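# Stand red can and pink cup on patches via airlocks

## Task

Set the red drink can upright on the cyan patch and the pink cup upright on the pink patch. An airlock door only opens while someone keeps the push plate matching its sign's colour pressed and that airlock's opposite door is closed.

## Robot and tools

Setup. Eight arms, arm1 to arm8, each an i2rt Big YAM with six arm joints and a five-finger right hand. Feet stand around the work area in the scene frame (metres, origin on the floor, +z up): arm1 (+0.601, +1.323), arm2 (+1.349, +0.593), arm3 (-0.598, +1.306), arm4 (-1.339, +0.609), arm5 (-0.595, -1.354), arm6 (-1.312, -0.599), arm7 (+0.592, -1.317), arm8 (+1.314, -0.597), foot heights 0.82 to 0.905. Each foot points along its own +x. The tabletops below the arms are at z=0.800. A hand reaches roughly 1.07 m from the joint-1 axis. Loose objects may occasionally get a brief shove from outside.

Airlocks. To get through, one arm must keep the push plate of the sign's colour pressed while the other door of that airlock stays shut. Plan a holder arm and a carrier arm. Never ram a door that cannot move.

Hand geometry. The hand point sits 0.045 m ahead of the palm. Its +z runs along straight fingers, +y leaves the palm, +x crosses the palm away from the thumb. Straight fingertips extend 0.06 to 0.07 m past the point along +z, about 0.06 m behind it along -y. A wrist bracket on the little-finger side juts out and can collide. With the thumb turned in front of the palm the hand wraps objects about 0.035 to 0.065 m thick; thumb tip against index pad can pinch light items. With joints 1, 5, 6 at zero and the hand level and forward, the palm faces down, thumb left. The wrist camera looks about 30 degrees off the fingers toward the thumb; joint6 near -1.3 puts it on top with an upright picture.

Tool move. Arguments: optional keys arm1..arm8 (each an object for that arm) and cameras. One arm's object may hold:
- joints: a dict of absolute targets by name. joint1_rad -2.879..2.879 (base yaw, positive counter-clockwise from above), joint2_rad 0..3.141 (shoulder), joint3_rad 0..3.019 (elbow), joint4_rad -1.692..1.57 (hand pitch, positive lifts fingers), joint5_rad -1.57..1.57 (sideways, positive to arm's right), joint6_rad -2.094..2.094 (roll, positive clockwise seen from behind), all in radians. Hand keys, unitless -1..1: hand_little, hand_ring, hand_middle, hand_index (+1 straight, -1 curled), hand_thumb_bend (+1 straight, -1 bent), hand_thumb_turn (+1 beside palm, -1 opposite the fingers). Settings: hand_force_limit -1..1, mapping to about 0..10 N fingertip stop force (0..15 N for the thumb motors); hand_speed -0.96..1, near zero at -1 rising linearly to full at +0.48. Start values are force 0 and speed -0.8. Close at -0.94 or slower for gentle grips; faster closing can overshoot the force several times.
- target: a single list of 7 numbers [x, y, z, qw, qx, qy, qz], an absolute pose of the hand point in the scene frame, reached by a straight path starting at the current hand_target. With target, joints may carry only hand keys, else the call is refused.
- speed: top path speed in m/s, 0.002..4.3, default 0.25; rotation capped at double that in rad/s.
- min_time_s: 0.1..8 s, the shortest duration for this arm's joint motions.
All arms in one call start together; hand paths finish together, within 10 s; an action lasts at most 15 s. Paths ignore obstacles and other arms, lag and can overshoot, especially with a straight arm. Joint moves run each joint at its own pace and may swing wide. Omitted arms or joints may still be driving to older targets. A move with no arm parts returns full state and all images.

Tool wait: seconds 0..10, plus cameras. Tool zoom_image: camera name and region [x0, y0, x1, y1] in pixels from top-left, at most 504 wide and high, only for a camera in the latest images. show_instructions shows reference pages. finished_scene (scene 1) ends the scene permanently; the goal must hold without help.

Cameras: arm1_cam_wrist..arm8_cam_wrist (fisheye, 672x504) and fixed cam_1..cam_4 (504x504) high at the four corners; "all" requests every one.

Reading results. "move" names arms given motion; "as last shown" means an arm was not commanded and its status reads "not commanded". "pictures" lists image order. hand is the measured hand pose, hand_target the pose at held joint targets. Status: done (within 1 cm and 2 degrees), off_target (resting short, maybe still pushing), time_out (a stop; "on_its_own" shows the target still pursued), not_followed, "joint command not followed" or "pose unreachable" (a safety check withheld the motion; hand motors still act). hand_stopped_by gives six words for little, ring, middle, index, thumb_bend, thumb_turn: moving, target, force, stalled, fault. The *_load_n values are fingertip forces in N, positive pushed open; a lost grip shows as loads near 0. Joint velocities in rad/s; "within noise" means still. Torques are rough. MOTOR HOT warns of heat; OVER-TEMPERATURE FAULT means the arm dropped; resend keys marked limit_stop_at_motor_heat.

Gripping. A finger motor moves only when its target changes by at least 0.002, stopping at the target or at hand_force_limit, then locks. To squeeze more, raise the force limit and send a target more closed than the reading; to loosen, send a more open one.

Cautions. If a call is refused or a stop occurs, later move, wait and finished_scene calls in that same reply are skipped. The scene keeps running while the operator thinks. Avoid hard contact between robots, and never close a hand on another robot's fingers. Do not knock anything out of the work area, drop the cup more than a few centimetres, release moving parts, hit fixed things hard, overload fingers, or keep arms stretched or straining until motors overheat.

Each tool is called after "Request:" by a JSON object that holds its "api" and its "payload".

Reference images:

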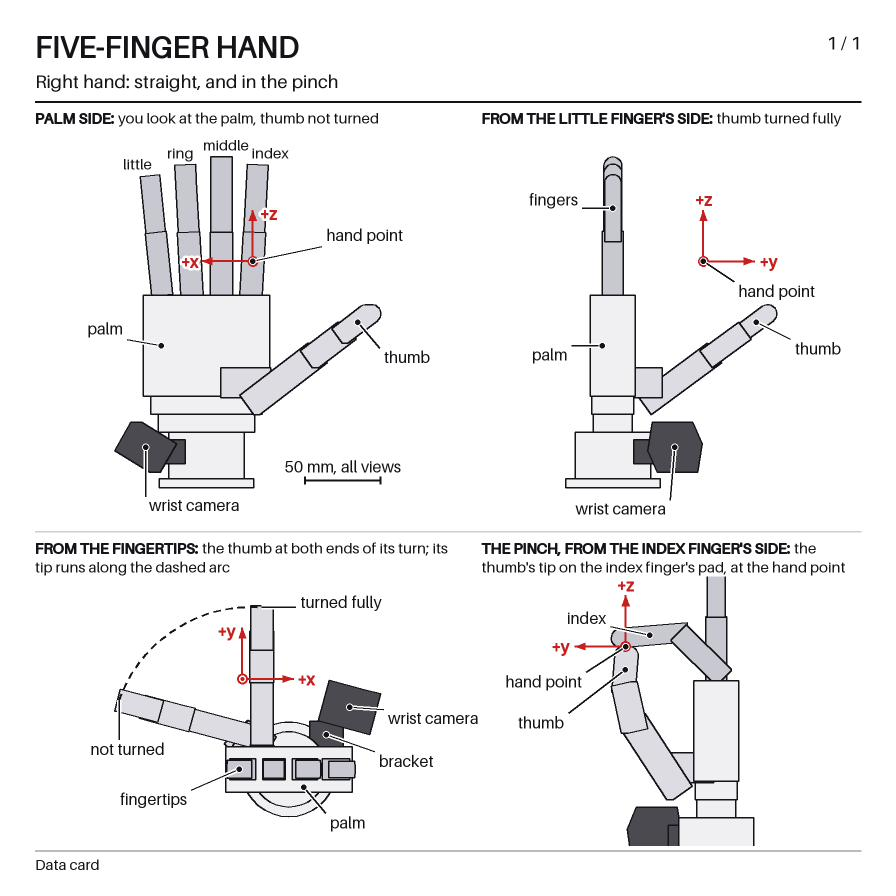

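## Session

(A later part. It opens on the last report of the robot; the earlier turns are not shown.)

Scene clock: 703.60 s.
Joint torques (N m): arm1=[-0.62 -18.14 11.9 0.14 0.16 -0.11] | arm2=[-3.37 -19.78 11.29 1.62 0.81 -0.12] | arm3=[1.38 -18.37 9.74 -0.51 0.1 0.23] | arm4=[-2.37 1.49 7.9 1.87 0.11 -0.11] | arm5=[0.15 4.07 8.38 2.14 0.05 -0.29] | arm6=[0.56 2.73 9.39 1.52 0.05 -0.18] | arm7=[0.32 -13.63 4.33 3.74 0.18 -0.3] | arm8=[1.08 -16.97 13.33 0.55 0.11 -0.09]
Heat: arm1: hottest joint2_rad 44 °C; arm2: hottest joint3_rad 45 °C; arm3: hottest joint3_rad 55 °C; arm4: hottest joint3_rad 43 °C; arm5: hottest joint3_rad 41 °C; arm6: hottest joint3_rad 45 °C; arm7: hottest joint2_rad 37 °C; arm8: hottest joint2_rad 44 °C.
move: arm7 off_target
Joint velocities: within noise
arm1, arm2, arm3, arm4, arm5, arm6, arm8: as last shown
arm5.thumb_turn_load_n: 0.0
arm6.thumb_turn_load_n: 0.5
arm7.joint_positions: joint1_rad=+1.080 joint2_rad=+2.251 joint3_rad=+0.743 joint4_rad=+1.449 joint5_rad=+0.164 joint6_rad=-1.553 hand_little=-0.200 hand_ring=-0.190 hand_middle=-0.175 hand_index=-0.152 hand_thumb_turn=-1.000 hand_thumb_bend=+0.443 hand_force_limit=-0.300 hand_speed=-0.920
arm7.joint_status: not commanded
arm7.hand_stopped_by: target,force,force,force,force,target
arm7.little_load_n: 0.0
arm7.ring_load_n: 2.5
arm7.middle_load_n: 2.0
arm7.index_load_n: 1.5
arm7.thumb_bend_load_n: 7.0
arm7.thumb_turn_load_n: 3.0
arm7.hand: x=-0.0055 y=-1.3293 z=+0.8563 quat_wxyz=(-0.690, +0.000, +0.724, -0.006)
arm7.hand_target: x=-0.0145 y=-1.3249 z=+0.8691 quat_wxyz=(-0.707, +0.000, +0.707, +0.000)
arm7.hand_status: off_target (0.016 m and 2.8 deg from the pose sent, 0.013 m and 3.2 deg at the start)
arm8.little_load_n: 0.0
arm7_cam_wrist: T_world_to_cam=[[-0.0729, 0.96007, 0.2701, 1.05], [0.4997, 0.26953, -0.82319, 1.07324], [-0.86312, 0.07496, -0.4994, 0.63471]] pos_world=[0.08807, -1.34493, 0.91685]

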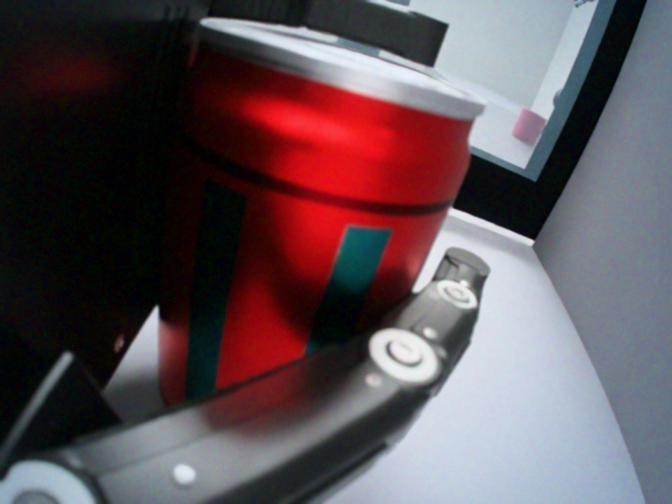

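Request:
{"api": "move", "payload": {"arm7": {"target": [-0.015, -1.325, 0.861, -0.7071, 0, 0.7071, 0], "speed": 0.03}}}

Request:
{"api": "move", "payload": {"arm7": {"target": [-0.015, -1.325, 0.853, -0.7071, 0, 0.7071, 0], "speed": 0.03}, "cameras": ["arm7_cam_wrist", "cam_3"]}}

Request:
{"api": "zoom_image", "payload": {"camera": "cam_3", "region": [320, 180, 420, 310]}}

Scene clock: 713.03 s.
Joint torques (N m): arm1=[-0.91 -18.78 12.1 -0.25 0.2 -0.13] | arm2=[-3.6 -20.42 11.51 1.51 0.83 -0.11] | arm3=[1.03 -18.26 9.76 -0.49 0.09 0.22] | arm4=[-2.32 1.55 7.88 1.85 0.11 -0.11] | arm5=[-0.03 4.07 8.57 2.21 0 -0.19] | arm6=[1.38 1.96 9.44 1.52 0.05 -0.17] | arm7=[0.5 -13.27 4.18 3.37 0.17 -0.27] | arm8=[1.14 -17.03 13.35 0.58 0.1 -0.08]
Heat: arm1: hottest joint2_rad 44 °C; arm2: hottest joint3_rad 45 °C; arm3: hottest joint3_rad 55 °C; arm4: hottest joint3_rad 43 °C; arm5: hottest joint3_rad 41 °C; arm6: hottest joint3_rad 45 °C; arm7: hottest joint2_rad 37 °C; arm8: hottest joint2_rad 44 °C.
move: arm7 done
Joint velocities: within noise
arm1, arm2, arm3, arm8: as last shown
arm4.joint_positions: joint1_rad=-0.946 joint2_rad=+0.648 joint3_rad=+1.394 joint4_rad=-1.536 joint5_rad=+0.000 joint6_rad=-1.561 hand_little=+1.000 hand_ring=+1.000 hand_middle=+1.000 hand_index=+1.000 hand_thumb_turn=-1.000 hand_thumb_bend=+1.000 hand_force_limit=+0.000 hand_speed=+0.200
arm4.joint_status: not commanded
arm4.hand_stopped_by: target,target,target,target,target,target
arm4.little_load_n: 0.0
arm4.ring_load_n: 0.0
arm4.middle_load_n: -0.5
arm4.index_load_n: 0.0
arm4.thumb_bend_load_n: 0.0
arm4.thumb_turn_load_n: 0.0
arm4.hand: x=-1.4002 y=+0.3988 z=+1.3637 quat_wxyz=(+0.262, +0.654, -0.654, +0.274)
arm4.hand_target: x=-1.4036 y=+0.3988 z=+1.3742 quat_wxyz=(+0.274, +0.649, -0.652, +0.279)
arm4.hand_status: not commanded
arm5.joint_positions: joint1_rad=-0.772 joint2_rad=+0.584 joint3_rad=+1.330 joint4_rad=-1.536 joint5_rad=+0.000 joint6_rad=-1.562 hand_little=+1.000 hand_ring=+1.000 hand_middle=+1.000 hand_index=+1.000 hand_thumb_turn=-1.000 hand_thumb_bend=+1.000 hand_force_limit=+0.000 hand_speed=+0.200
arm5.joint_status: not commanded
arm5.hand_stopped_by: target,target,target,target,target,target
arm5.little_load_n: 0.0
arm5.ring_load_n: 0.0
arm5.middle_load_n: 0.0
arm5.index_load_n: 0.0
arm5.thumb_bend_load_n: 0.0
arm5.thumb_turn_load_n: 0.0
arm5.hand: x=-0.4080 y=-1.4147 z=+1.2655 quat_wxyz=(-0.006, +0.923, -0.001, +0.385)
arm5.hand_target: x=-0.4078 y=-1.4166 z=+1.2763 quat_wxyz=(-0.003, +0.918, -0.001, +0.397)
arm5.hand_status: not commanded
arm6.joint_positions: joint1_rad=-1.600 joint2_rad=+0.644 joint3_rad=+1.450 joint4_rad=-1.536 joint5_rad=+0.000 joint6_rad=-1.556 hand_little=+1.000 hand_ring=+1.000 hand_middle=+1.000 hand_index=+1.000 hand_thumb_turn=-1.000 hand_thumb_bend=+1.000 hand_force_limit=+0.000 hand_speed=+0.200
arm6.joint_status: not commanded
arm6.hand_stopped_by: target,target,target,target,target,target
arm6.little_load_n: 0.0
arm6.ring_load_n: 0.0
arm6.middle_load_n: -0.5
arm6.index_load_n: 0.0
arm6.thumb_bend_load_n: 0.0
arm6.thumb_turn_load_n: 0.5
arm6.hand: x=-1.2374 y=-0.8028 z=+1.3012 quat_wxyz=(+0.178, +0.814, -0.419, +0.361)
arm6.hand_target: x=-1.2402 y=-0.8034 z=+1.3085 quat_wxyz=(+0.186, +0.811, -0.416, +0.366)
arm6.hand_status: not commanded
arm7.joint_positions: joint1_rad=+1.080 joint2_rad=+2.268 joint3_rad=+0.754 joint4_rad=+1.474 joint5_rad=+0.164 joint6_rad=-1.555 hand_little=-0.200 hand_ring=-0.190 hand_middle=-0.175 hand_index=-0.152 hand_thumb_turn=-1.000 hand_thumb_bend=+0.443 hand_force_limit=-0.300 hand_speed=-0.920
arm7.joint_status: not commanded
arm7.hand_stopped_by: target,force,force,force,force,target
arm7.little_load_n: 0.0
arm7.ring_load_n: 2.5
arm7.middle_load_n: 2.0
arm7.index_load_n: 1.5
arm7.thumb_bend_load_n: 7.0
arm7.thumb_turn_load_n: 3.0
arm7.hand: x=-0.0082 y=-1.3297 z=+0.8559 quat_wxyz=(-0.697, +0.000, +0.717, -0.007)
arm7.hand_target: x=-0.0147 y=-1.3249 z=+0.8610 quat_wxyz=(-0.707, +0.000, +0.707, +0.000)
arm7.hand_status: done (0.010 m and 1.9 deg from the pose sent, 0.012 m and 2.9 deg at the start)
pictures: none

Scene clock: 714.00 s.
Joint torques (N m): arm1=[-0.91 -17.73 12.14 0.17 0.21 -0.09] | arm2=[-3.6 -19.78 11.33 1.55 0.8 -0.13] | arm3=[1.32 -18.2 9.77 -0.55 0.09 0.21] | arm4=[-2.2 1.67 7.92 1.87 0.11 -0.11] | arm5=[0.26 4.01 8.35 2.26 0.06 -0.25] | arm6=[1.08 2.73 9.46 1.51 0.08 -0.14] | arm7=[0.26 -12.57 3.96 2.97 0.16 -0.23] | arm8=[1.03 -16.97 13.37 0.57 0.1 -0.08]
Heat: arm1: hottest joint2_rad 44 °C; arm2: hottest joint3_rad 45 °C; arm3: hottest joint3_rad 55 °C; arm4: hottest joint3_rad 43 °C; arm5: hottest joint3_rad 41 °C; arm6: hottest joint3_rad 45 °C; arm7: hottest joint2_rad 37 °C; arm8: hottest joint2_rad 44 °C.
move: arm7 done
Joint velocities: within noise
arm1.joint_positions: joint1_rad=-1.814 joint2_rad=+2.061 joint3_rad=+1.627 joint4_rad=-1.075 joint5_rad=-0.107 joint6_rad=-0.939 hand_little=-1.000 hand_ring=-1.000 hand_middle=-1.000 hand_index=-1.000 hand_thumb_turn=+1.000 hand_thumb_bend=+1.000 hand_force_limit=+0.000 hand_speed=+0.200
arm1.joint_status: not commanded
arm1.hand_stopped_by: target,target,target,target,target,target
arm1.little_load_n: 0.0
arm1.ring_load_n: 0.0
arm1.middle_load_n: 0.0
arm1.index_load_n: 0.0
arm1.thumb_bend_load_n: 0.0
arm1.thumb_turn_load_n: 0.0
arm1.hand: x=+0.2783 y=+1.7838 z=+0.9013 quat_wxyz=(+0.038, -0.706, -0.706, +0.053)
arm1.hand_target: x=+0.2754 y=+1.7995 z=+0.9102 quat_wxyz=(+0.050, -0.705, -0.705, +0.049)
arm1.hand_status: not commanded
arm2.joint_positions: joint1_rad=+1.651 joint2_rad=+2.123 joint3_rad=+1.802 joint4_rad=-0.992 joint5_rad=+0.297 joint6_rad=+0.778 hand_little=-1.000 hand_ring=-1.000 hand_middle=-1.000 hand_index=-1.000 hand_thumb_turn=+1.000 hand_thumb_bend=+1.000 hand_force_limit=+0.000 hand_speed=+0.200
arm2.joint_status: not commanded
arm2.hand_stopped_by: target,target,target,target,target,target
arm2.little_load_n: 0.0
arm2.ring_load_n: 0.0
arm2.middle_load_n: 0.0
arm2.index_load_n: 0.0
arm2.thumb_bend_load_n: 0.0
arm2.thumb_turn_load_n: 0.0
arm2.hand: x=+1.8744 y=+0.1438 z=+0.8966 quat_wxyz=(+0.011, +0.021, -0.981, +0.193)
arm2.hand_target: x=+1.8725 y=+0.1019 z=+0.9109 quat_wxyz=(+0.000, +0.000, -0.976, +0.217)
arm2.hand_status: not commanded
arm3.joint_positions: joint1_rad=+1.846 joint2_rad=+2.093 joint3_rad=+1.723 joint4_rad=-1.140 joint5_rad=+0.128 joint6_rad=+0.971 hand_little=-1.000 hand_ring=-1.000 hand_middle=-1.000 hand_index=-1.000 hand_thumb_turn=+1.000 hand_thumb_bend=+1.000 hand_force_limit=+0.000 hand_speed=+0.200
arm3.joint_status: not commanded
arm3.hand_stopped_by: target,target,target,target,target,target
arm3.little_load_n: 0.0
arm3.ring_load_n: 0.0
arm3.middle_load_n: 0.0
arm3.index_load_n: 0.0
arm3.thumb_bend_load_n: 0.0
arm3.thumb_turn_load_n: -0.5
arm3.hand: x=-0.2751 y=+1.8525 z=+0.9134 quat_wxyz=(-0.042, +0.705, -0.707, +0.050)
arm3.hand_target: x=-0.2753 y=+1.8656 z=+0.9201 quat_wxyz=(-0.050, +0.705, -0.705, +0.049)
arm3.hand_status: not commanded
arm4, arm5, arm6: as last shown
arm4.middle_load_n: 0.0
arm5.thumb_turn_load_n: 0.5
arm6.middle_load_n: 0.0
arm6.index_load_n: 0.5
arm6.thumb_turn_load_n: 0.0
arm7.joint_positions: joint1_rad=+1.080 joint2_rad=+2.285 joint3_rad=+0.766 joint4_rad=+1.499 joint5_rad=+0.164 joint6_rad=-1.558 hand_little=-0.200 hand_ring=-0.190 hand_middle=-0.175 hand_index=-0.152 hand_thumb_turn=-1.000 hand_thumb_bend=+0.443 hand_force_limit=-0.300 hand_speed=-0.920
arm7.joint_status: not commanded
arm7.hand_stopped_by: target,force,force,force,force,target
arm7.little_load_n: 0.0
arm7.ring_load_n: 3.0
arm7.middle_load_n: 2.0
arm7.index_load_n: 1.0
arm7.thumb_bend_load_n: 7.0
arm7.thumb_turn_load_n: 2.5
arm7.hand: x=-0.0110 y=-1.3301 z=+0.8561 quat_wxyz=(-0.704, +0.000, +0.711, -0.007)
arm7.hand_target: x=-0.0149 y=-1.3250 z=+0.8531 quat_wxyz=(-0.707, +0.000, +0.707, +0.000)
arm7.hand_status: done (0.007 m and 1.0 deg from the pose sent, 0.009 m and 1.9 deg at the start)
arm8.joint_positions: joint1_rad=-1.863 joint2_rad=+2.099 joint3_rad=+1.764 joint4_rad=-1.200 joint5_rad=-0.114 joint6_rad=-0.969 hand_little=-1.000 hand_ring=-1.000 hand_middle=-1.000 hand_index=-1.000 hand_thumb_turn=+1.000 hand_thumb_bend=+1.000 hand_force_limit=+0.000 hand_speed=+0.200
arm8.joint_status: not commanded
arm8.hand_stopped_by: target,target,target,target,target,target
arm8.little_load_n: 0.0
arm8.ring_load_n: 0.0
arm8.middle_load_n: 0.0
arm8.index_load_n: 0.0
arm8.thumb_bend_load_n: 0.0
arm8.thumb_turn_load_n: 0.0
arm8.hand: x=+1.8005 y=-0.2780 z=+0.8966 quat_wxyz=(-0.060, +0.998, +0.000, -0.017)
arm8.hand_target: x=+1.8194 y=-0.2754 z=+0.9102 quat_wxyz=(-0.070, +0.998, +0.000, +0.001)
arm8.hand_status: not commanded
arm7_cam_wrist: T_world_to_cam=[[-0.0628, 0.96051, 0.27106, 1.05034], [0.468, 0.26822, -0.84204, 1.09002], [-0.8815, 0.07397, -0.46636, 0.60014]] pos_world=[0.08485, -1.34563, 0.91302]

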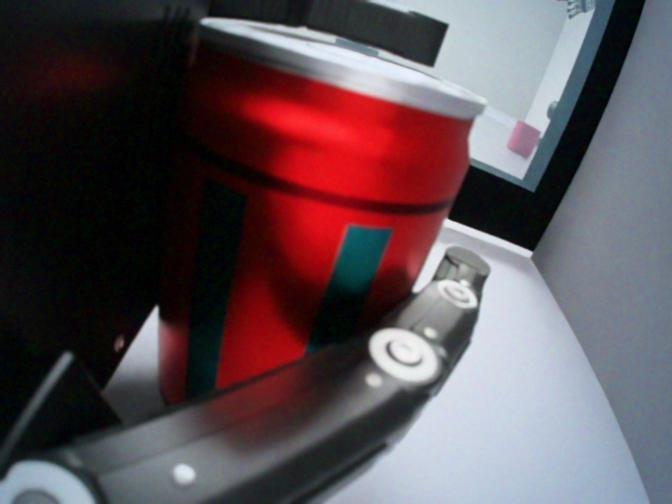

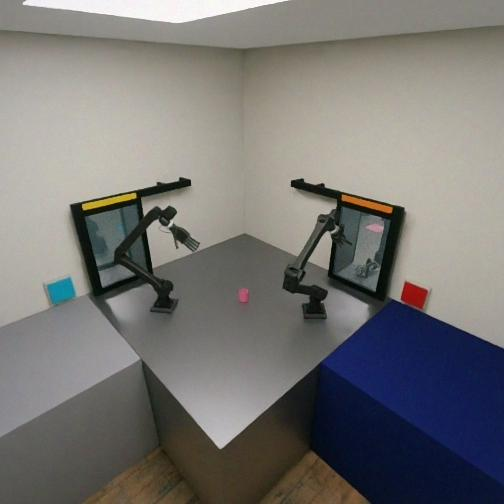

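Scaled by 3.877 from the camera's image (finer frame: 720x720).

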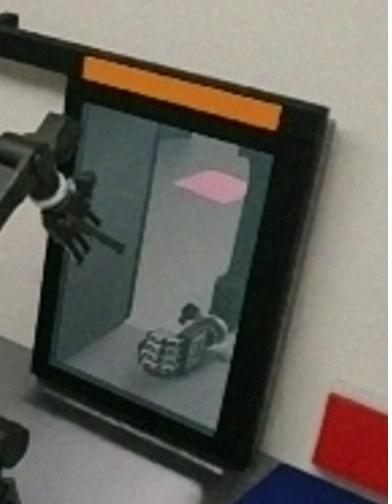

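Request:
{"api": "move", "payload": {"arm7": {"joints": {"hand_speed": -0.6, "hand_index": 1, "hand_middle": 1, "hand_ring": 1, "hand_little": 1, "hand_thumb_bend": 1}}, "cameras": ["arm7_cam_wrist"]}}

Scene clock: 721.93 s.
Joint torques (N m): arm1=[-1.26 -17.67 11.92 0.4 0.18 -0.1] | arm2=[-3.25 -20.19 11.25 1.52 0.84 -0.09] | arm3=[1.03 -18.14 9.73 -0.49 0.09 0.22] | arm4=[-2.2 1.61 7.9 1.88 0.11 -0.11] | arm5=[0.09 4.01 8.39 2.28 0.03 -0.21] | arm6=[0.79 2.61 9.37 1.61 0.06 -0.18] | arm7=[0.26 -13.22 3.66 2.99 0.12 -0.21] | arm8=[1.08 -17.03 13.35 0.58 0.11 -0.09]
Heat: arm1: hottest joint2_rad 44 °C; arm2: hottest joint3_rad 45 °C; arm3: hottest joint3_rad 55 °C; arm4: hottest joint3_rad 43 °C; arm5: hottest joint3_rad 41 °C; arm6: hottest joint3_rad 45 °C; arm7: hottest joint2_rad 37 °C; arm8: hottest joint2_rad 44 °C.
move: arm7 done
Joint velocities: within noise
arm1, arm2, arm3, arm4, arm5, arm6, arm8: as last shown
arm1.thumb_bend_load_n: -0.5
arm3.thumb_turn_load_n: 0.0
arm5.thumb_turn_load_n: 0.0
arm6.middle_load_n: -0.5
arm6.index_load_n: 0.0
arm6.thumb_turn_load_n: 0.5
arm7.joint_positions: joint1_rad=+1.080 joint2_rad=+2.291 joint3_rad=+0.769 joint4_rad=+1.499 joint5_rad=+0.165 joint6_rad=-1.559 hand_little=+1.000 hand_ring=+1.000 hand_middle=+1.000 hand_index=+1.000 hand_thumb_turn=-1.000 hand_thumb_bend=+1.000 hand_force_limit=-0.300 hand_speed=-0.600
arm7.joint_status: all done
arm7.hand_stopped_by: target,target,target,target,target,target
arm7.little_load_n: 0.0
arm7.ring_load_n: 0.0
arm7.middle_load_n: 0.0
arm7.index_load_n: 0.0
arm7.thumb_bend_load_n: 0.0
arm7.thumb_turn_load_n: 0.0
arm7.hand: x=-0.0112 y=-1.3300 z=+0.8532 quat_wxyz=(-0.702, +0.000, +0.712, -0.006)
arm7.hand_target: x=-0.0148 y=-1.3249 z=+0.8530 quat_wxyz=(-0.707, +0.000, +0.707, +0.000)
arm7.hand_status: not commanded
arm8.middle_load_n: 0.5
arm7_cam_wrist: T_world_to_cam=[[-0.06298, 0.96008, 0.27253, 1.0491], [0.47104, 0.26934, -0.83999, 1.08742], [-0.87986, 0.07546, -0.4692, 0.60315]] pos_world=[0.08455, -1.34563, 0.91051]

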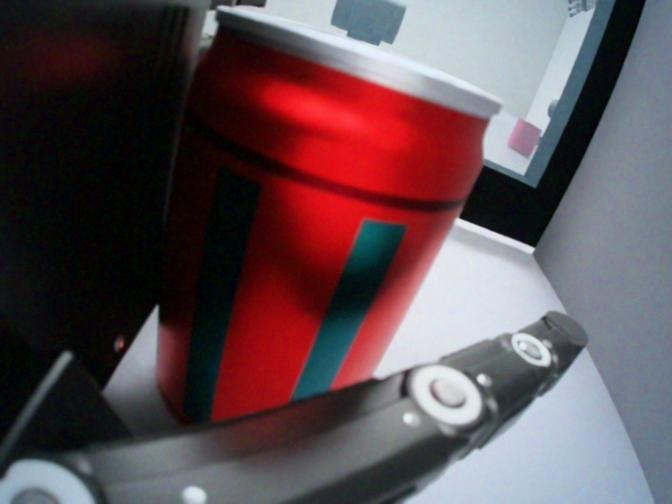

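Request:
{"api": "move", "payload": {"arm7": {"target": [0.16, -1.325, 0.862, -0.7071, 0, 0.7071, 0], "speed": 0.12}, "cameras": ["arm7_cam_wrist", "cam_4"]}}

Request:
{"api": "zoom_image", "payload": {"camera": "cam_4", "region": [80, 160, 220, 310]}}

Scene clock: 728.60 s.
Joint torques (N m): arm1=[-1.2 -19.08 12.03 0.02 0.28 -0.16] | arm2=[-3.37 -20.01 11.49 1.73 0.83 -0.15] | arm3=[1.2 -18.2 9.74 -0.49 0.09 0.2] | arm4=[-2.08 1.49 7.9 1.87 0.12 -0.11] | arm5=[0.09 3.43 8.27 2.37 0.04 -0.28] | arm6=[0.44 3.02 9.32 1.55 0.05 -0.18] | arm7=[2.14 -10.7 -0.1 3.22 0.27 0.02] | arm8=[1.03 -17.03 13.33 0.57 0.11 -0.08]
Heat: arm1: hottest joint2_rad 44 °C; arm2: hottest joint3_rad 46 °C; arm3: hottest joint3_rad 55 °C; arm4: hottest joint3_rad 43 °C; arm5: hottest joint3_rad 41 °C; arm6: hottest joint3_rad 45 °C; arm7: hottest joint2_rad 37 °C; arm8: hottest joint2_rad 44 °C.
move: arm7 off_target
Joint velocities: within noise
arm1, arm2, arm3, arm4, arm5, arm6, arm8: as last shown
arm1.thumb_bend_load_n: 0.0
arm4.ring_load_n: -0.5
arm4.thumb_turn_load_n: 0.5
arm5.thumb_turn_load_n: 0.5
arm6.middle_load_n: 0.0
arm6.thumb_turn_load_n: 0.0
arm7.joint_positions: joint1_rad=+1.188 joint2_rad=+2.123 joint3_rad=+0.320 joint4_rad=+1.565 joint5_rad=+0.329 joint6_rad=-1.497 hand_little=+1.000 hand_ring=+1.000 hand_middle=+1.000 hand_index=+1.000 hand_thumb_turn=-1.000 hand_thumb_bend=+1.000 hand_force_limit=-0.300 hand_speed=-0.600
arm7.joint_status: not commanded
arm7.hand_stopped_by: target,target,target,target,target,target
arm7.little_load_n: -0.5
arm7.ring_load_n: 0.0
arm7.middle_load_n: 0.0
arm7.index_load_n: 0.0
arm7.thumb_bend_load_n: 0.0
arm7.thumb_turn_load_n: 0.0
arm7.hand: x=+0.1607 y=-1.3188 z=+0.8553 quat_wxyz=(-0.627, +0.020, +0.779, +0.019)
arm7.hand_target: x=+0.1596 y=-1.3251 z=+0.8625 quat_wxyz=(-0.636, +0.022, +0.771, +0.009)
arm7.hand_status: off_target (0.009 m and 12.7 deg from the pose sent, 0.171 m and 1.0 deg at the start; a joint's target at an end of its range on 59 of 67 steps)
arm8.middle_load_n: 0.0
arm7_cam_wrist: T_world_to_cam=[[-0.05642, 0.9621, 0.2668, 1.05513], [0.64589, 0.23894, -0.72507, 0.83874], [-0.76134, 0.13141, -0.6349, 0.9509]] pos_world=[0.24176, -1.34052, 0.93037]

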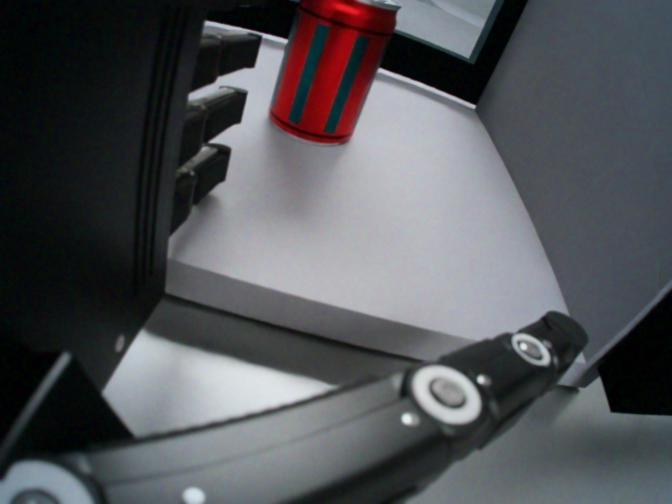

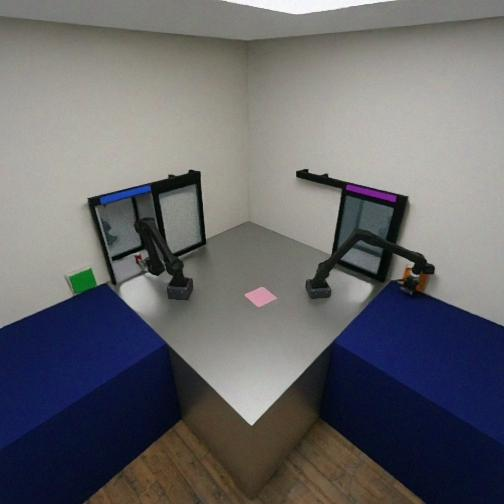

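Scaled by 3.360 from the camera's image (finer frame: 720x720).

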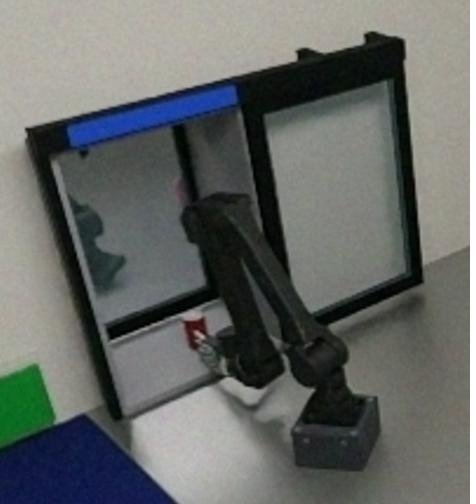

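Request:
{"api": "move", "payload": {"arm7": {"joints": {"joint1_rad": 0.91, "joint2_rad": 1.2, "joint3_rad": 0.4, "joint4_rad": 1.0, "joint5_rad": 0, "joint6_rad": -1.55}, "min_time_s": 2.5}, "arm8": {"target": [1.84, -0.245, 0.93, -0.2164, 0.9763, 0, 0], "speed": 0.25}, "cameras": ["cam_4"]}}

Request:
{"api": "zoom_image", "payload": {"camera": "cam_4", "region": [300, 180, 470, 320]}}

Scene clock: 743.93 s.
Joint torques (N m): arm1=[-0.38 -17.73 12.07 0.12 0.19 -0.14] | arm2=[-3.43 -20.72 11.55 1.61 0.83 -0.1] | arm3=[1.14 -18.26 9.8 -0.44 0.08 0.23] | arm4=[-2.32 1.61 7.87 1.84 0.11 -0.11] | arm5=[0.44 3.43 8.17 2.14 0 -0.25] | arm6=[1.26 2.32 9.39 1.62 0.06 -0.17] | arm7=[-0.09 -6.12 10.22 2.03 -0.03 -0.19] | arm8=[1.26 -19.49 12.01 1.52 -0.29 -0.06]
Heat: arm1: hottest joint2_rad 44 °C; arm2: hottest joint3_rad 46 °C; arm3: hottest joint3_rad 56 °C; arm4: hottest joint3_rad 43 °C; arm5: hottest joint3_rad 41 °C; arm6: hottest joint3_rad 45 °C; arm7: hottest joint2_rad 37 °C; arm8: hottest joint2_rad 44 °C.
move: arm7 done; arm8 off_target
Joint velocities: within noise
arm1, arm2, arm3, arm4, arm5, arm6: as last shown
arm4.ring_load_n: 0.0
arm7.joint_positions: joint1_rad=+0.923 joint2_rad=+1.204 joint3_rad=+0.369 joint4_rad=+1.009 joint5_rad=+0.002 joint6_rad=-1.540 hand_little=+1.000 hand_ring=+1.000 hand_middle=+1.000 hand_index=+1.000 hand_thumb_turn=-1.000 hand_thumb_bend=+1.000 hand_force_limit=-0.300 hand_speed=-0.600
arm7.joint_status: all done
arm7.hand_stopped_by: target,target,target,target,target,target
arm7.little_load_n: 0.0
arm7.ring_load_n: 0.0
arm7.middle_load_n: 0.0
arm7.index_load_n: 0.0
arm7.thumb_bend_load_n: 0.0
arm7.thumb_turn_load_n: 0.5
arm7.hand: x=+0.1180 y=-1.2647 z=+1.1403 quat_wxyz=(-0.769, +0.005, +0.639, -0.018)
arm7.hand_target: x=+0.1112 y=-1.2584 z=+1.1569 quat_wxyz=(-0.777, +0.005, +0.629, -0.010)
arm7.hand_status: not commanded
arm8.joint_positions: joint1_rad=-1.923 joint2_rad=+2.085 joint3_rad=+1.764 joint4_rad=-1.089 joint5_rad=-0.365 joint6_rad=-0.988 hand_little=-1.000 hand_ring=-1.000 hand_middle=-1.000 hand_index=-1.000 hand_thumb_turn=+1.000 hand_thumb_bend=+1.000 hand_force_limit=+0.000 hand_speed=+0.200
arm8.joint_status: not commanded
arm8.hand_stopped_by: target,target,target,target,target,target
arm8.little_load_n: 0.0
arm8.ring_load_n: 0.0
arm8.middle_load_n: 0.0
arm8.index_load_n: 0.0
arm8.thumb_bend_load_n: 0.0
arm8.thumb_turn_load_n: 0.0
arm8.hand: x=+1.8215 y=-0.2499 z=+0.9049 quat_wxyz=(-0.198, +0.980, -0.006, -0.028)
arm8.hand_target: x=+1.8392 y=-0.2456 z=+0.9305 quat_wxyz=(-0.216, +0.976, +0.000, +0.000)
arm8.hand_status: off_target (0.032 m and 3.9 deg from the pose sent, 0.061 m and 18.2 deg at the start)

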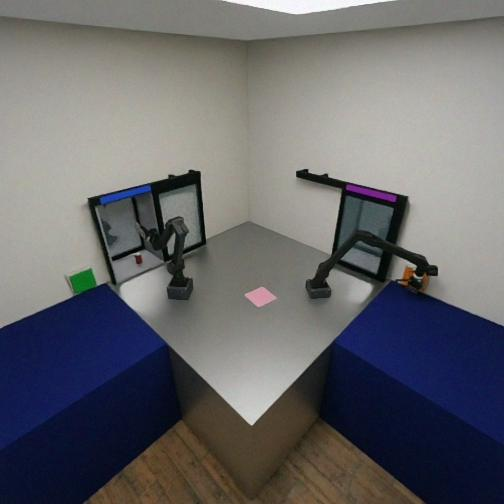

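Scaled by 2.965 from the camera's image (finer frame: 720x720).

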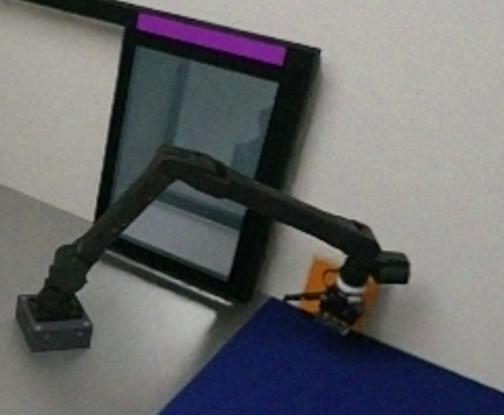

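Request:
{"api": "move", "payload": {"arm7": {"joints": {"joint2_rad": 0.75, "joint3_rad": 0.45}, "min_time_s": 1.5}}}

Request:
{"api": "move", "payload": {"arm2": {"target": [1.875, 0.25, 0.91, 0, 0, -0.9763, 0.2164], "speed": 0.25}, "arm8": {"target": [1.84, -0.125, 0.92, -0.2164, 0.9763, 0, 0], "speed": 0.2}, "cameras": ["cam_4", "cam_3"]}}

Request:
{"api": "zoom_image", "payload": {"camera": "cam_4", "region": [60, 160, 460, 320]}}

Scene clock: 756.57 s.
Joint torques (N m): arm1=[-0.79 -17.73 12.14 0.16 0.17 -0.1] | arm2=[-3.14 -20.01 11.52 1.4 0.81 -0.1] | arm3=[1.14 -18.26 9.8 -0.51 0.1 0.22] | arm4=[-2.32 1.55 7.9 1.87 0.11 -0.11] | arm5=[0.62 4.42 8.2 2.14 0.02 -0.23] | arm6=[1.03 2.43 9.28 1.51 0.05 -0.14] | arm7=[-0.26 -1.96 12.31 1.62 -0.05 -0.19] | arm8=[1.32 -19.6 12.01 1.51 -0.29 -0.06]
Heat: arm1: hottest joint2_rad 44 °C; arm2: hottest joint3_rad 46 °C; arm3: hottest joint3_rad 56 °C; arm4: hottest joint3_rad 43 °C; arm5: hottest joint3_rad 41 °C; arm6: hottest joint3_rad 45 °C; arm7: hottest joint2_rad 37 °C; arm8: hottest joint2_rad 45 °C.
move: arm7 done
Joint velocities: within noise
arm1, arm2, arm3, arm4, arm5, arm6, arm8: as last shown
arm4.thumb_bend_load_n: -0.5
arm5.ring_load_n: 0.5
arm5.thumb_bend_load_n: -0.5
arm5.thumb_turn_load_n: 0.0
arm6.thumb_turn_load_n: 0.5
arm7.joint_positions: joint1_rad=+0.923 joint2_rad=+0.752 joint3_rad=+0.413 joint4_rad=+1.006 joint5_rad=+0.002 joint6_rad=-1.540 hand_little=+1.000 hand_ring=+1.000 hand_middle=+1.000 hand_index=+1.000 hand_thumb_turn=-1.000 hand_thumb_bend=+1.000 hand_force_limit=-0.300 hand_speed=-0.600
arm7.joint_status: all done
arm7.hand_stopped_by: target,target,target,target,target,target
arm7.little_load_n: 0.0
arm7.ring_load_n: 0.0
arm7.middle_load_n: 0.0
arm7.index_load_n: 0.0
arm7.thumb_bend_load_n: 0.0
arm7.thumb_turn_load_n: 0.0
arm7.hand: x=+0.2130 y=-1.2630 z=+1.3521 quat_wxyz=(-0.902, +0.004, +0.432, -0.021)
arm7.hand_target: x=+0.2148 y=-1.2579 z=+1.3736 quat_wxyz=(-0.909, +0.004, +0.417, -0.011)
arm7.hand_status: not commanded
pictures: none

Scene clock: 758.13 s.
Joint torques (N m): arm1=[-0.97 -18.32 11.82 0.12 0.2 -0.11] | arm2=[-1.2 -21.25 5.76 1.58 0.43 0.1] | arm3=[0.97 -18.2 9.74 -0.54 0.09 0.22] | arm4=[-2.2 1.61 7.88 1.85 0.11 -0.11] | arm5=[0.62 4.13 8.4 2.35 0.03 -0.31] | arm6=[1.08 2.14 9.28 1.55 0.06 -0.19] | arm7=[-1.9 -2.26 12.27 1.68 2.32 -0.31] | arm8=[3.6 -18.61 16.03 1.68 -0.48 0.36]
Heat: arm1: hottest joint2_rad 44 °C; arm2: hottest joint3_rad 46 °C; arm3: hottest joint3_rad 56 °C; arm4: hottest joint3_rad 43 °C; arm5: hottest joint3_rad 41 °C; arm6: hottest joint3_rad 45 °C; arm7: hottest joint2_rad 37 °C; arm8: hottest joint2_rad 45 °C.
move: arm2 off_target; arm8 off_target
Joint velocities: within noise
arm1, arm3, arm4, arm5, arm6, arm7: as last shown
arm2.joint_positions: joint1_rad=+1.804 joint2_rad=+1.947 joint3_rad=+1.517 joint4_rad=-0.919 joint5_rad=+0.358 joint6_rad=+0.945 hand_little=-1.000 hand_ring=-1.000 hand_middle=-1.000 hand_index=-1.000 hand_thumb_turn=+1.000 hand_thumb_bend=+1.000 hand_force_limit=+0.000 hand_speed=+0.200
arm2.joint_status: not commanded
arm2.hand_stopped_by: target,target,target,target,target,target
arm2.little_load_n: 0.0
arm2.ring_load_n: 0.0
arm2.middle_load_n: 0.0
arm2.index_load_n: 0.0
arm2.thumb_bend_load_n: 0.0
arm2.thumb_turn_load_n: 0.0
arm2.hand: x=+1.8735 y=+0.2570 z=+0.8984 quat_wxyz=(+0.013, +0.013, -0.978, +0.207)
arm2.hand_target: x=+1.8749 y=+0.2501 z=+0.9100 quat_wxyz=(+0.000, +0.000, -0.976, +0.216)
arm2.hand_status: off_target (0.014 m and 2.3 deg from the pose sent, 0.107 m and 3.8 deg at the start)
arm4.thumb_bend_load_n: 0.0
arm4.thumb_turn_load_n: 0.0
arm5.ring_load_n: 0.0
arm5.thumb_bend_load_n: 0.0
arm6.thumb_turn_load_n: 0.0
arm7.joint_positions: joint1_rad=+0.943 joint2_rad=+0.752 joint3_rad=+0.415 joint4_rad=+1.003 joint5_rad=-0.052 joint6_rad=-1.529 hand_little=+1.000 hand_ring=+1.000 hand_middle=+1.000 hand_index=+1.000 hand_thumb_turn=-1.000 hand_thumb_bend=+1.000 hand_force_limit=-0.300 hand_speed=-0.600
arm7.index_load_n: 0.5
arm7.thumb_turn_load_n: 0.5
arm7.hand: x=+0.2094 y=-1.2817 z=+1.3538 quat_wxyz=(-0.900, -0.023, +0.432, -0.047)
arm7.hand_target: x=+0.2148 y=-1.2580 z=+1.3737 quat_wxyz=(-0.909, +0.004, +0.417, -0.011)
arm8.joint_positions: joint1_rad=-1.805 joint2_rad=+2.243 joint3_rad=+2.024 joint4_rad=-1.146 joint5_rad=-0.325 joint6_rad=-0.879 hand_little=-1.000 hand_ring=-1.000 hand_middle=-1.000 hand_index=-1.000 hand_thumb_turn=+1.000 hand_thumb_bend=+1.000 hand_force_limit=+0.000 hand_speed=+0.200
arm8.joint_status: not commanded
arm8.hand_stopped_by: target,target,target,target,target,target
arm8.little_load_n: 0.0
arm8.ring_load_n: 0.0
arm8.middle_load_n: 0.0
arm8.index_load_n: 0.0
arm8.thumb_bend_load_n: 0.0
arm8.thumb_turn_load_n: -0.5
arm8.hand: x=+1.8279 y=-0.1549 z=+0.9004 quat_wxyz=(-0.192, +0.981, +0.000, -0.020)
arm8.hand_target: x=+1.8381 y=-0.1265 z=+0.9210 quat_wxyz=(-0.218, +0.976, +0.001, +0.000)
arm8.hand_status: off_target (0.038 m and 3.6 deg from the pose sent, 0.127 m and 4.0 deg at the start)
pictures: cam_3, cam_4

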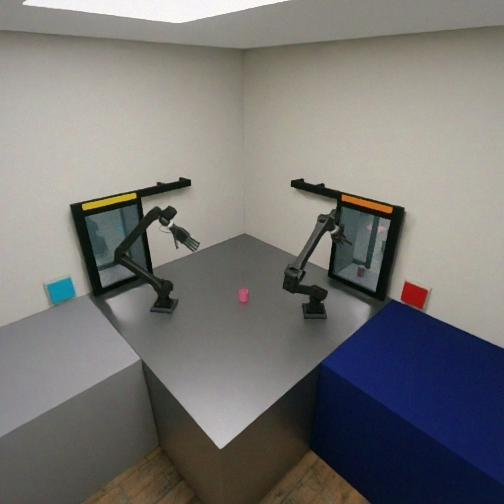

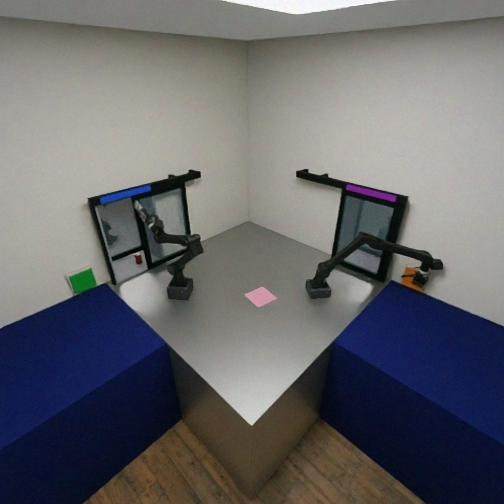

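Scaled by 1.260 from the camera's image (finer frame: 720x720).

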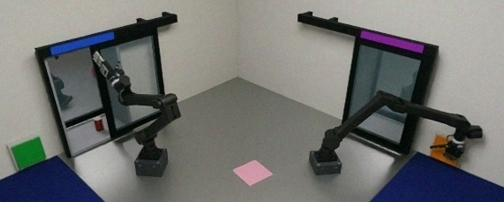

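Request:
{"api": "move", "payload": {"arm7": {"target": [0.36, -1.27, 1.36, -0.902, 0.004, 0.432, -0.02], "speed": 0.2}, "cameras": ["cam_4", "arm7_cam_wrist"]}}

Request:
{"api": "zoom_image", "payload": {"camera": "cam_4", "region": [60, 160, 230, 320]}}

Scene clock: 766.33 s.
Joint torques (N m): arm1=[-0.97 -18.78 11.84 0.12 0.18 -0.16] | arm2=[-0.56 -21.13 6.11 1.51 0.4 0.13] | arm3=[1.03 -18.02 9.77 -0.49 0.07 0.2] | arm4=[-2.26 1.61 7.91 1.85 0.11 -0.11] | arm5=[0.91 3.55 8.25 2.22 0 -0.28] | arm6=[0.56 2.73 9.35 1.48 0.06 -0.15] | arm7=[2.43 2.55 11.22 1.46 0.11 -0.2] | arm8=[3.6 -18.61 16.05 1.68 -0.48 0.36]
Heat: arm1: hottest joint2_rad 44 °C; arm2: hottest joint3_rad 45 °C; arm3: hottest joint3_rad 56 °C; arm4: hottest joint3_rad 43 °C; arm5: hottest joint3_rad 41 °C; arm6: hottest joint3_rad 45 °C; arm7: hottest joint2_rad 36 °C; arm8: hottest joint2_rad 45 °C.
move: arm7 off_target
Joint velocities: within noise
arm1, arm2, arm3, arm4, arm5, arm6, arm8: as last shown
arm2.joint_positions: joint1_rad=+1.804 joint2_rad=+1.947 joint3_rad=+1.517 joint4_rad=-0.919 joint5_rad=+0.358 joint6_rad=+0.946 hand_little=-1.000 hand_ring=-1.000 hand_middle=-1.000 hand_index=-1.000 hand_thumb_turn=+1.000 hand_thumb_bend=+1.000 hand_force_limit=+0.000 hand_speed=+0.200
arm2.hand: x=+1.8735 y=+0.2569 z=+0.8984 quat_wxyz=(+0.013, +0.012, -0.978, +0.207)
arm2.hand_target: x=+1.8749 y=+0.2500 z=+0.9100 quat_wxyz=(+0.000, +0.000, -0.976, +0.216)
arm5.thumb_bend_load_n: -0.5
arm7.joint_positions: joint1_rad=+1.061 joint2_rad=+0.012 joint3_rad=+0.302 joint4_rad=+0.365 joint5_rad=+0.120 joint6_rad=-1.626 hand_little=+1.000 hand_ring=+1.000 hand_middle=+1.000 hand_index=+1.000 hand_thumb_turn=-1.000 hand_thumb_bend=+1.000 hand_force_limit=-0.300 hand_speed=-0.600
arm7.joint_status: not commanded
arm7.hand_stopped_by: target,target,target,target,target,target
arm7.little_load_n: 0.0
arm7.ring_load_n: 0.5
arm7.middle_load_n: 0.0
arm7.index_load_n: 0.0
arm7.thumb_bend_load_n: 0.0
arm7.thumb_turn_load_n: 0.0
arm7.hand: x=+0.3539 y=-1.2683 z=+1.3471 quat_wxyz=(-0.898, +0.007, +0.440, -0.018)
arm7.hand_target: x=+0.3600 y=-1.2698 z=+1.3598 quat_wxyz=(-0.902, +0.004, +0.432, -0.020)
arm7.hand_status: off_target (0.014 m and 1.1 deg from the pose sent, 0.151 m and 4.3 deg at the start; a joint's target at an end of its range on 27 of 56 steps)
arm8.index_load_n: 0.5
arm8.thumb_turn_load_n: 0.0
arm8.hand: x=+1.8278 y=-0.1550 z=+0.9004 quat_wxyz=(-0.192, +0.981, +0.000, -0.020)
arm8.hand_target: x=+1.8380 y=-0.1265 z=+0.9210 quat_wxyz=(-0.217, +0.976, +0.000, +0.000)
pictures: arm7_cam_wrist, cam_4
arm7_cam_wrist: T_world_to_cam=[[0.10681, 0.9686, 0.22451, 0.89361], [-0.15893, 0.23953, -0.95779, 1.65757], [-0.9815, 0.06663, 0.17952, 0.30225]] pos_world=[0.46464, -1.28273, 1.33272]

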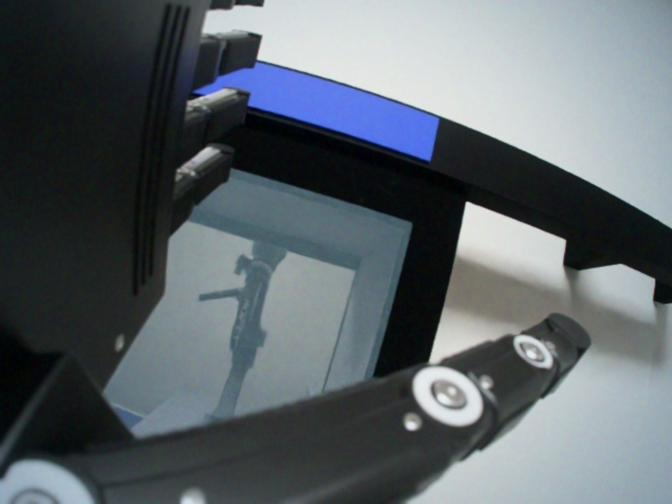

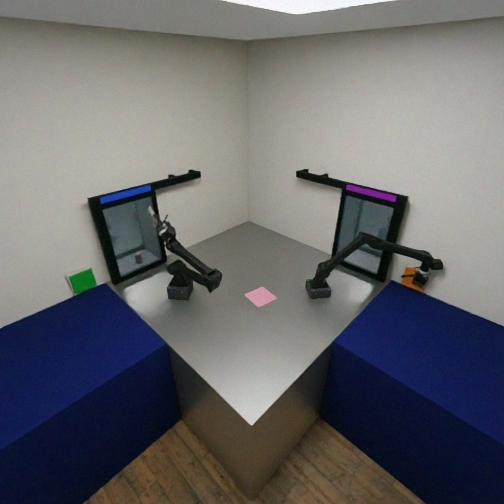

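Scaled by 2.965 from the camera's image (finer frame: 720x720).

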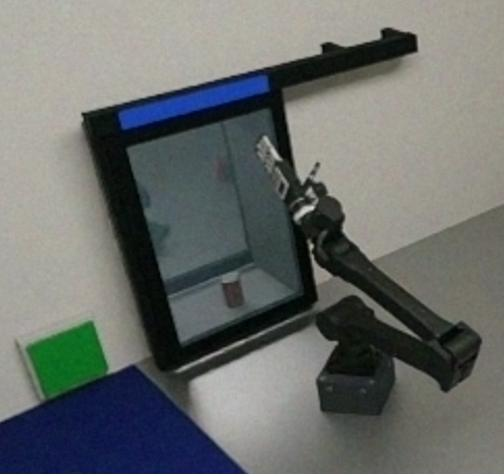

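Request:
{"api": "move", "payload": {"arm8": {"target": [1.84, -0.10, 0.92, -0.2164, 0.9763, 0, 0], "speed": 0.1}, "cameras": ["cam_3", "cam_4"]}}

Request:
{"api": "zoom_image", "payload": {"camera": "cam_3", "region": [270, 160, 440, 320]}}

Request:
{"api": "zoom_image", "payload": {"camera": "cam_4", "region": [380, 220, 470, 320]}}

Scene clock: 780.03 s.
Joint torques (N m): arm1=[-1.26 -18.32 12.25 0.16 0.18 -0.07] | arm2=[-1.08 -21.01 5.6 1.47 0.38 0.09] | arm3=[1.08 -18.26 9.76 -0.49 0.09 0.22] | arm4=[-2.14 1.55 7.9 1.85 0.11 -0.11] | arm5=[0.03 3.96 8.62 2.32 0.07 -0.26] | arm6=[1.38 2.67 9.42 1.63 0.06 -0.18] | arm7=[2.43 2.73 11.22 1.5 0.11 -0.2] | arm8=[5.89 -18.2 17.46 2.63 -0.82 0.57]
Heat: arm1: hottest joint2_rad 44 °C; arm2: hottest joint3_rad 44 °C; arm3: hottest joint3_rad 56 °C; arm4: hottest joint3_rad 43 °C; arm5: hottest joint3_rad 41 °C; arm6: hottest joint3_rad 45 °C; arm7: hottest joint2_rad 36 °C; arm8: hottest joint2_rad 45 °C.
move: arm8 off_target
Joint velocities: within noise
arm1, arm2, arm3, arm7: as last shown
arm4.joint_positions: joint1_rad=-0.946 joint2_rad=+0.648 joint3_rad=+1.394 joint4_rad=-1.536 joint5_rad=+0.000 joint6_rad=-1.561 hand_little=+1.000 hand_ring=+1.000 hand_middle=+1.000 hand_index=+1.000 hand_thumb_turn=-1.000 hand_thumb_bend=+1.000 hand_force_limit=+0.000 hand_speed=+0.200
arm4.joint_status: not commanded
arm4.hand_stopped_by: target,target,target,target,target,target
arm4.little_load_n: 0.0
arm4.ring_load_n: 0.0
arm4.middle_load_n: 0.0
arm4.index_load_n: 0.0
arm4.thumb_bend_load_n: 0.0
arm4.thumb_turn_load_n: 0.0
arm4.hand: x=-1.4002 y=+0.3988 z=+1.3637 quat_wxyz=(+0.262, +0.654, -0.654, +0.274)
arm4.hand_target: x=-1.4036 y=+0.3988 z=+1.3742 quat_wxyz=(+0.274, +0.649, -0.652, +0.279)
arm4.hand_status: not commanded
arm5.joint_positions: joint1_rad=-0.772 joint2_rad=+0.584 joint3_rad=+1.330 joint4_rad=-1.536 joint5_rad=+0.000 joint6_rad=-1.562 hand_little=+1.000 hand_ring=+1.000 hand_middle=+1.000 hand_index=+1.000 hand_thumb_turn=-1.000 hand_thumb_bend=+1.000 hand_force_limit=+0.000 hand_speed=+0.200
arm5.joint_status: not commanded
arm5.hand_stopped_by: target,target,target,target,target,target
arm5.little_load_n: 0.0
arm5.ring_load_n: 0.0
arm5.middle_load_n: 0.0
arm5.index_load_n: 0.0
arm5.thumb_bend_load_n: 0.0
arm5.thumb_turn_load_n: 0.0
arm5.hand: x=-0.4080 y=-1.4147 z=+1.2655 quat_wxyz=(-0.006, +0.923, -0.001, +0.385)
arm5.hand_target: x=-0.4078 y=-1.4166 z=+1.2763 quat_wxyz=(-0.003, +0.918, -0.001, +0.397)
arm5.hand_status: not commanded
arm6.joint_positions: joint1_rad=-1.600 joint2_rad=+0.644 joint3_rad=+1.450 joint4_rad=-1.536 joint5_rad=+0.000 joint6_rad=-1.556 hand_little=+1.000 hand_ring=+1.000 hand_middle=+1.000 hand_index=+1.000 hand_thumb_turn=-1.000 hand_thumb_bend=+1.000 hand_force_limit=+0.000 hand_speed=+0.200
arm6.joint_status: not commanded
arm6.hand_stopped_by: target,target,target,target,target,target
arm6.little_load_n: 0.0
arm6.ring_load_n: 0.0
arm6.middle_load_n: 0.0
arm6.index_load_n: 0.0
arm6.thumb_bend_load_n: 0.0
arm6.thumb_turn_load_n: 0.0
arm6.hand: x=-1.2374 y=-0.8028 z=+1.3012 quat_wxyz=(+0.178, +0.814, -0.419, +0.361)
arm6.hand_target: x=-1.2402 y=-0.8034 z=+1.3085 quat_wxyz=(+0.186, +0.811, -0.416, +0.366)
arm6.hand_status: not commanded
arm7.joint_positions: joint1_rad=+1.061 joint2_rad=+0.012 joint3_rad=+0.302 joint4_rad=+0.365 joint5_rad=+0.120 joint6_rad=-1.627 hand_little=+1.000 hand_ring=+1.000 hand_middle=+1.000 hand_index=+1.000 hand_thumb_turn=-1.000 hand_thumb_bend=+1.000 hand_force_limit=-0.300 hand_speed=-0.600
arm7.ring_load_n: 0.0
arm7.hand: x=+0.3540 y=-1.2682 z=+1.3471 quat_wxyz=(-0.898, +0.007, +0.440, -0.018)
arm7.hand_target: x=+0.3600 y=-1.2697 z=+1.3598 quat_wxyz=(-0.902, +0.004, +0.432, -0.020)
arm8.joint_positions: joint1_rad=-1.805 joint2_rad=+2.279 joint3_rad=+2.085 joint4_rad=-1.198 joint5_rad=-0.311 joint6_rad=-0.873 hand_little=-1.000 hand_ring=-1.000 hand_middle=-1.000 hand_index=-1.000 hand_thumb_turn=+1.000 hand_thumb_bend=+1.000 hand_force_limit=+0.000 hand_speed=+0.200
arm8.joint_status: not commanded
arm8.hand_stopped_by: target,target,target,target,target,target
arm8.little_load_n: 0.0
arm8.ring_load_n: 0.0
arm8.middle_load_n: 0.0
arm8.index_load_n: 0.0
arm8.thumb_bend_load_n: 0.0
arm8.thumb_turn_load_n: 0.0
arm8.hand: x=+1.8319 y=-0.1548 z=+0.8988 quat_wxyz=(-0.179, +0.984, -0.006, -0.027)
arm8.hand_target: x=+1.8354 y=-0.1033 z=+0.9221 quat_wxyz=(-0.219, +0.976, +0.001, -0.001)
arm8.hand_status: off_target (0.059 m and 5.4 deg from the pose sent, 0.060 m and 3.7 deg at the start)

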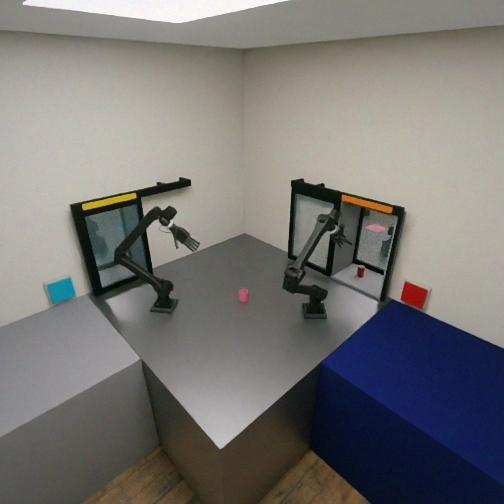

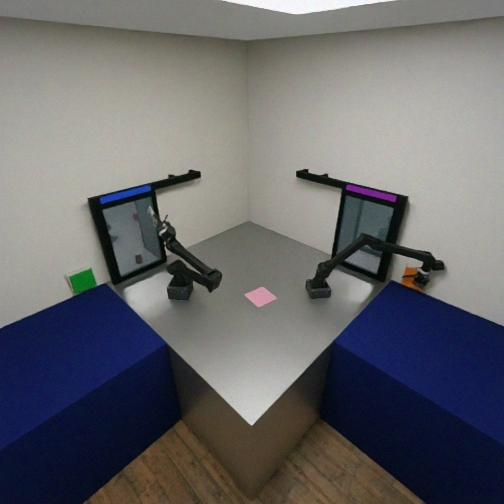

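Scaled by 2.965 from the camera's image (finer frame: 720x720).

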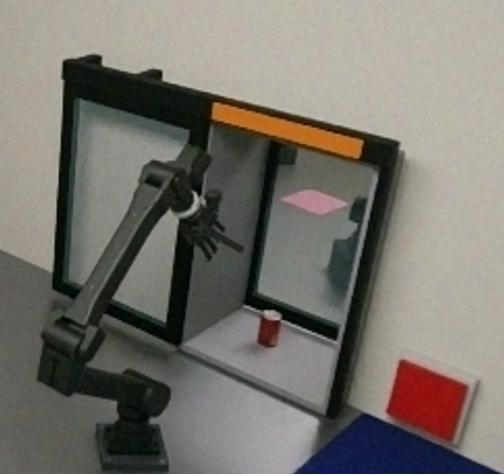

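Scaled by 5.040 from the camera's image (finer frame: 720x720).

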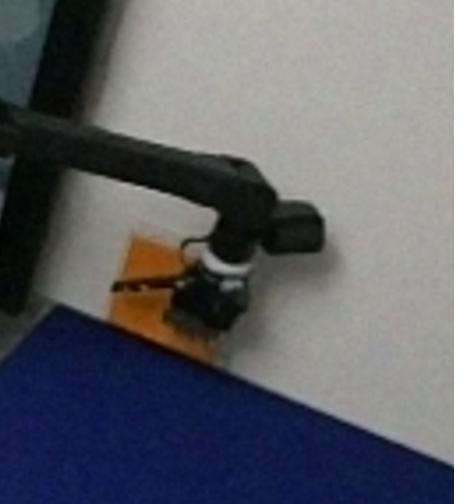

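Request:
{"api": "move", "payload": {"arm5": {"target": [-0.24, -1.36, 1.02, 0, 0.7071, 0, 0.7071], "speed": 0.3}, "cameras": ["cam_3", "arm5_cam_wrist"]}}

Scene clock: 798.97 s.
Joint torques (N m): arm1=[-0.73 -17.96 12.1 0.1 0.16 -0.12] | arm2=[-0.56 -20.31 5.86 1.61 0.43 0.14] | arm3=[1.14 -18.32 9.76 -0.51 0.08 0.21] | arm4=[-2.26 1.61 7.9 1.85 0.11 -0.11] | arm5=[1.96 1.96 7.75 3.37 0.11 -0.25] | arm6=[0.79 2.61 9.31 1.65 0.08 -0.16] | arm7=[2.43 2.55 11.25 1.43 0.11 -0.21] | arm8=[5.83 -18.49 17.44 2.67 -0.82 0.58]
Heat: arm1: hottest joint2_rad 44 °C; arm2: hottest joint2_rad 44 °C; arm3: hottest joint3_rad 56 °C; arm4: hottest joint3_rad 43 °C; arm5: hottest joint3_rad 41 °C; arm6: hottest joint3_rad 45 °C; arm7: hottest joint3_rad 37 °C; arm8: hottest joint2_rad 44 °C.
move: arm5 done
Joint velocities: within noise
arm1.joint_positions: joint1_rad=-1.814 joint2_rad=+2.061 joint3_rad=+1.627 joint4_rad=-1.075 joint5_rad=-0.107 joint6_rad=-0.939 hand_little=-1.000 hand_ring=-1.000 hand_middle=-1.000 hand_index=-1.000 hand_thumb_turn=+1.000 hand_thumb_bend=+1.000 hand_force_limit=+0.000 hand_speed=+0.200
arm1.joint_status: not commanded
arm1.hand_stopped_by: target,target,target,target,target,target
arm1.little_load_n: 0.0
arm1.ring_load_n: 0.0
arm1.middle_load_n: 0.5
arm1.index_load_n: 0.0
arm1.thumb_bend_load_n: 0.0
arm1.thumb_turn_load_n: 0.0
arm1.hand: x=+0.2783 y=+1.7838 z=+0.9013 quat_wxyz=(+0.038, -0.706, -0.706, +0.053)
arm1.hand_target: x=+0.2754 y=+1.7995 z=+0.9102 quat_wxyz=(+0.050, -0.705, -0.705, +0.049)
arm1.hand_status: not commanded
arm2, arm4, arm6, arm7, arm8: as last shown
arm3.joint_positions: joint1_rad=+1.846 joint2_rad=+2.093 joint3_rad=+1.723 joint4_rad=-1.140 joint5_rad=+0.128 joint6_rad=+0.971 hand_little=-1.000 hand_ring=-1.000 hand_middle=-1.000 hand_index=-1.000 hand_thumb_turn=+1.000 hand_thumb_bend=+1.000 hand_force_limit=+0.000 hand_speed=+0.200
arm3.joint_status: not commanded
arm3.hand_stopped_by: target,target,target,target,target,target
arm3.little_load_n: 0.0
arm3.ring_load_n: 0.0
arm3.middle_load_n: 0.0
arm3.index_load_n: 0.5
arm3.thumb_bend_load_n: 0.0
arm3.thumb_turn_load_n: 0.0
arm3.hand: x=-0.2751 y=+1.8525 z=+0.9134 quat_wxyz=(-0.042, +0.705, -0.707, +0.050)
arm3.hand_target: x=-0.2753 y=+1.8656 z=+0.9201 quat_wxyz=(-0.050, +0.705, -0.705, +0.049)
arm3.hand_status: not commanded
arm4.thumb_turn_load_n: 0.5
arm5.joint_positions: joint1_rad=-0.462 joint2_rad=+0.656 joint3_rad=+0.157 joint4_rad=+0.483 joint5_rad=+0.326 joint6_rad=-1.565 hand_little=+1.000 hand_ring=+1.000 hand_middle=+1.000 hand_index=+1.000 hand_thumb_turn=-1.000 hand_thumb_bend=+1.000 hand_force_limit=+0.000 hand_speed=+0.200
arm5.joint_status: not commanded
arm5.hand_stopped_by: target,target,target,target,target,target
arm5.little_load_n: 0.0
arm5.ring_load_n: 0.0
arm5.middle_load_n: 0.5
arm5.index_load_n: 0.0
arm5.thumb_bend_load_n: 0.0
arm5.thumb_turn_load_n: 0.0
arm5.hand: x=-0.2390 y=-1.3622 z=+1.0223 quat_wxyz=(+0.000, +0.709, -0.004, +0.705)
arm5.hand_target: x=-0.2400 y=-1.3600 z=+1.0202 quat_wxyz=(+0.000, +0.707, +0.000, +0.707)
arm5.hand_status: done (0.003 m and 0.6 deg from the pose sent, 0.302 m and 44.7 deg at the start)
arm6.thumb_bend_load_n: -0.5
arm6.thumb_turn_load_n: 0.5
arm8.ring_load_n: 0.5
arm8.index_load_n: 0.5
arm8.hand: x=+1.8319 y=-0.1548 z=+0.8990 quat_wxyz=(-0.179, +0.984, -0.006, -0.027)
arm8.hand_target: x=+1.8354 y=-0.1033 z=+0.9223 quat_wxyz=(-0.219, +0.976, +0.001, -0.001)
pictures: arm5_cam_wrist, cam_3
arm5_cam_wrist: T_world_to_cam=[[-0.02232, -0.95371, 0.29988, -1.61459], [-0.57415, -0.23333, -0.7848, 0.33871], [0.81844, -0.1897, -0.54237, 0.61194]] pos_world=[-0.34241, -1.34474, 1.0819]

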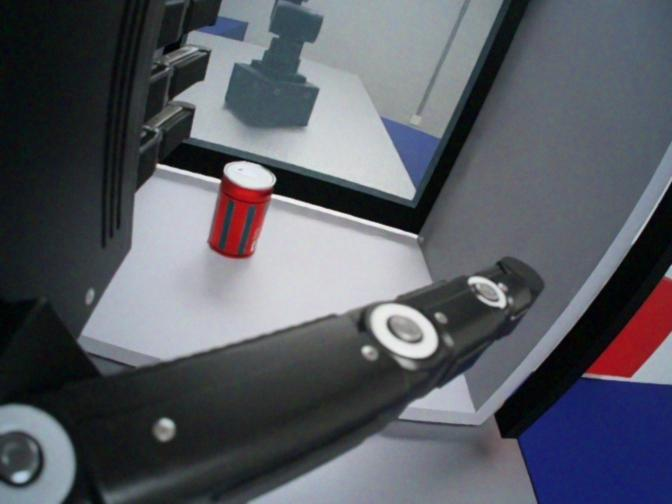

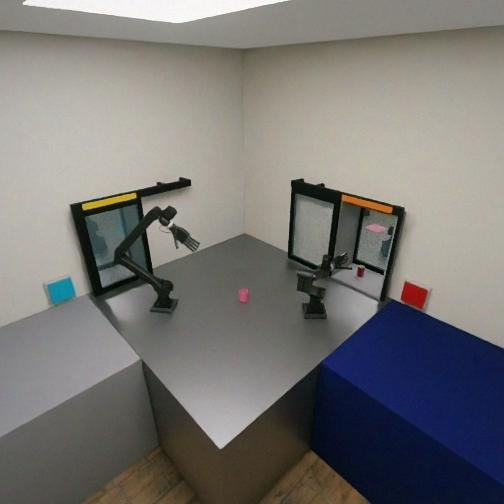

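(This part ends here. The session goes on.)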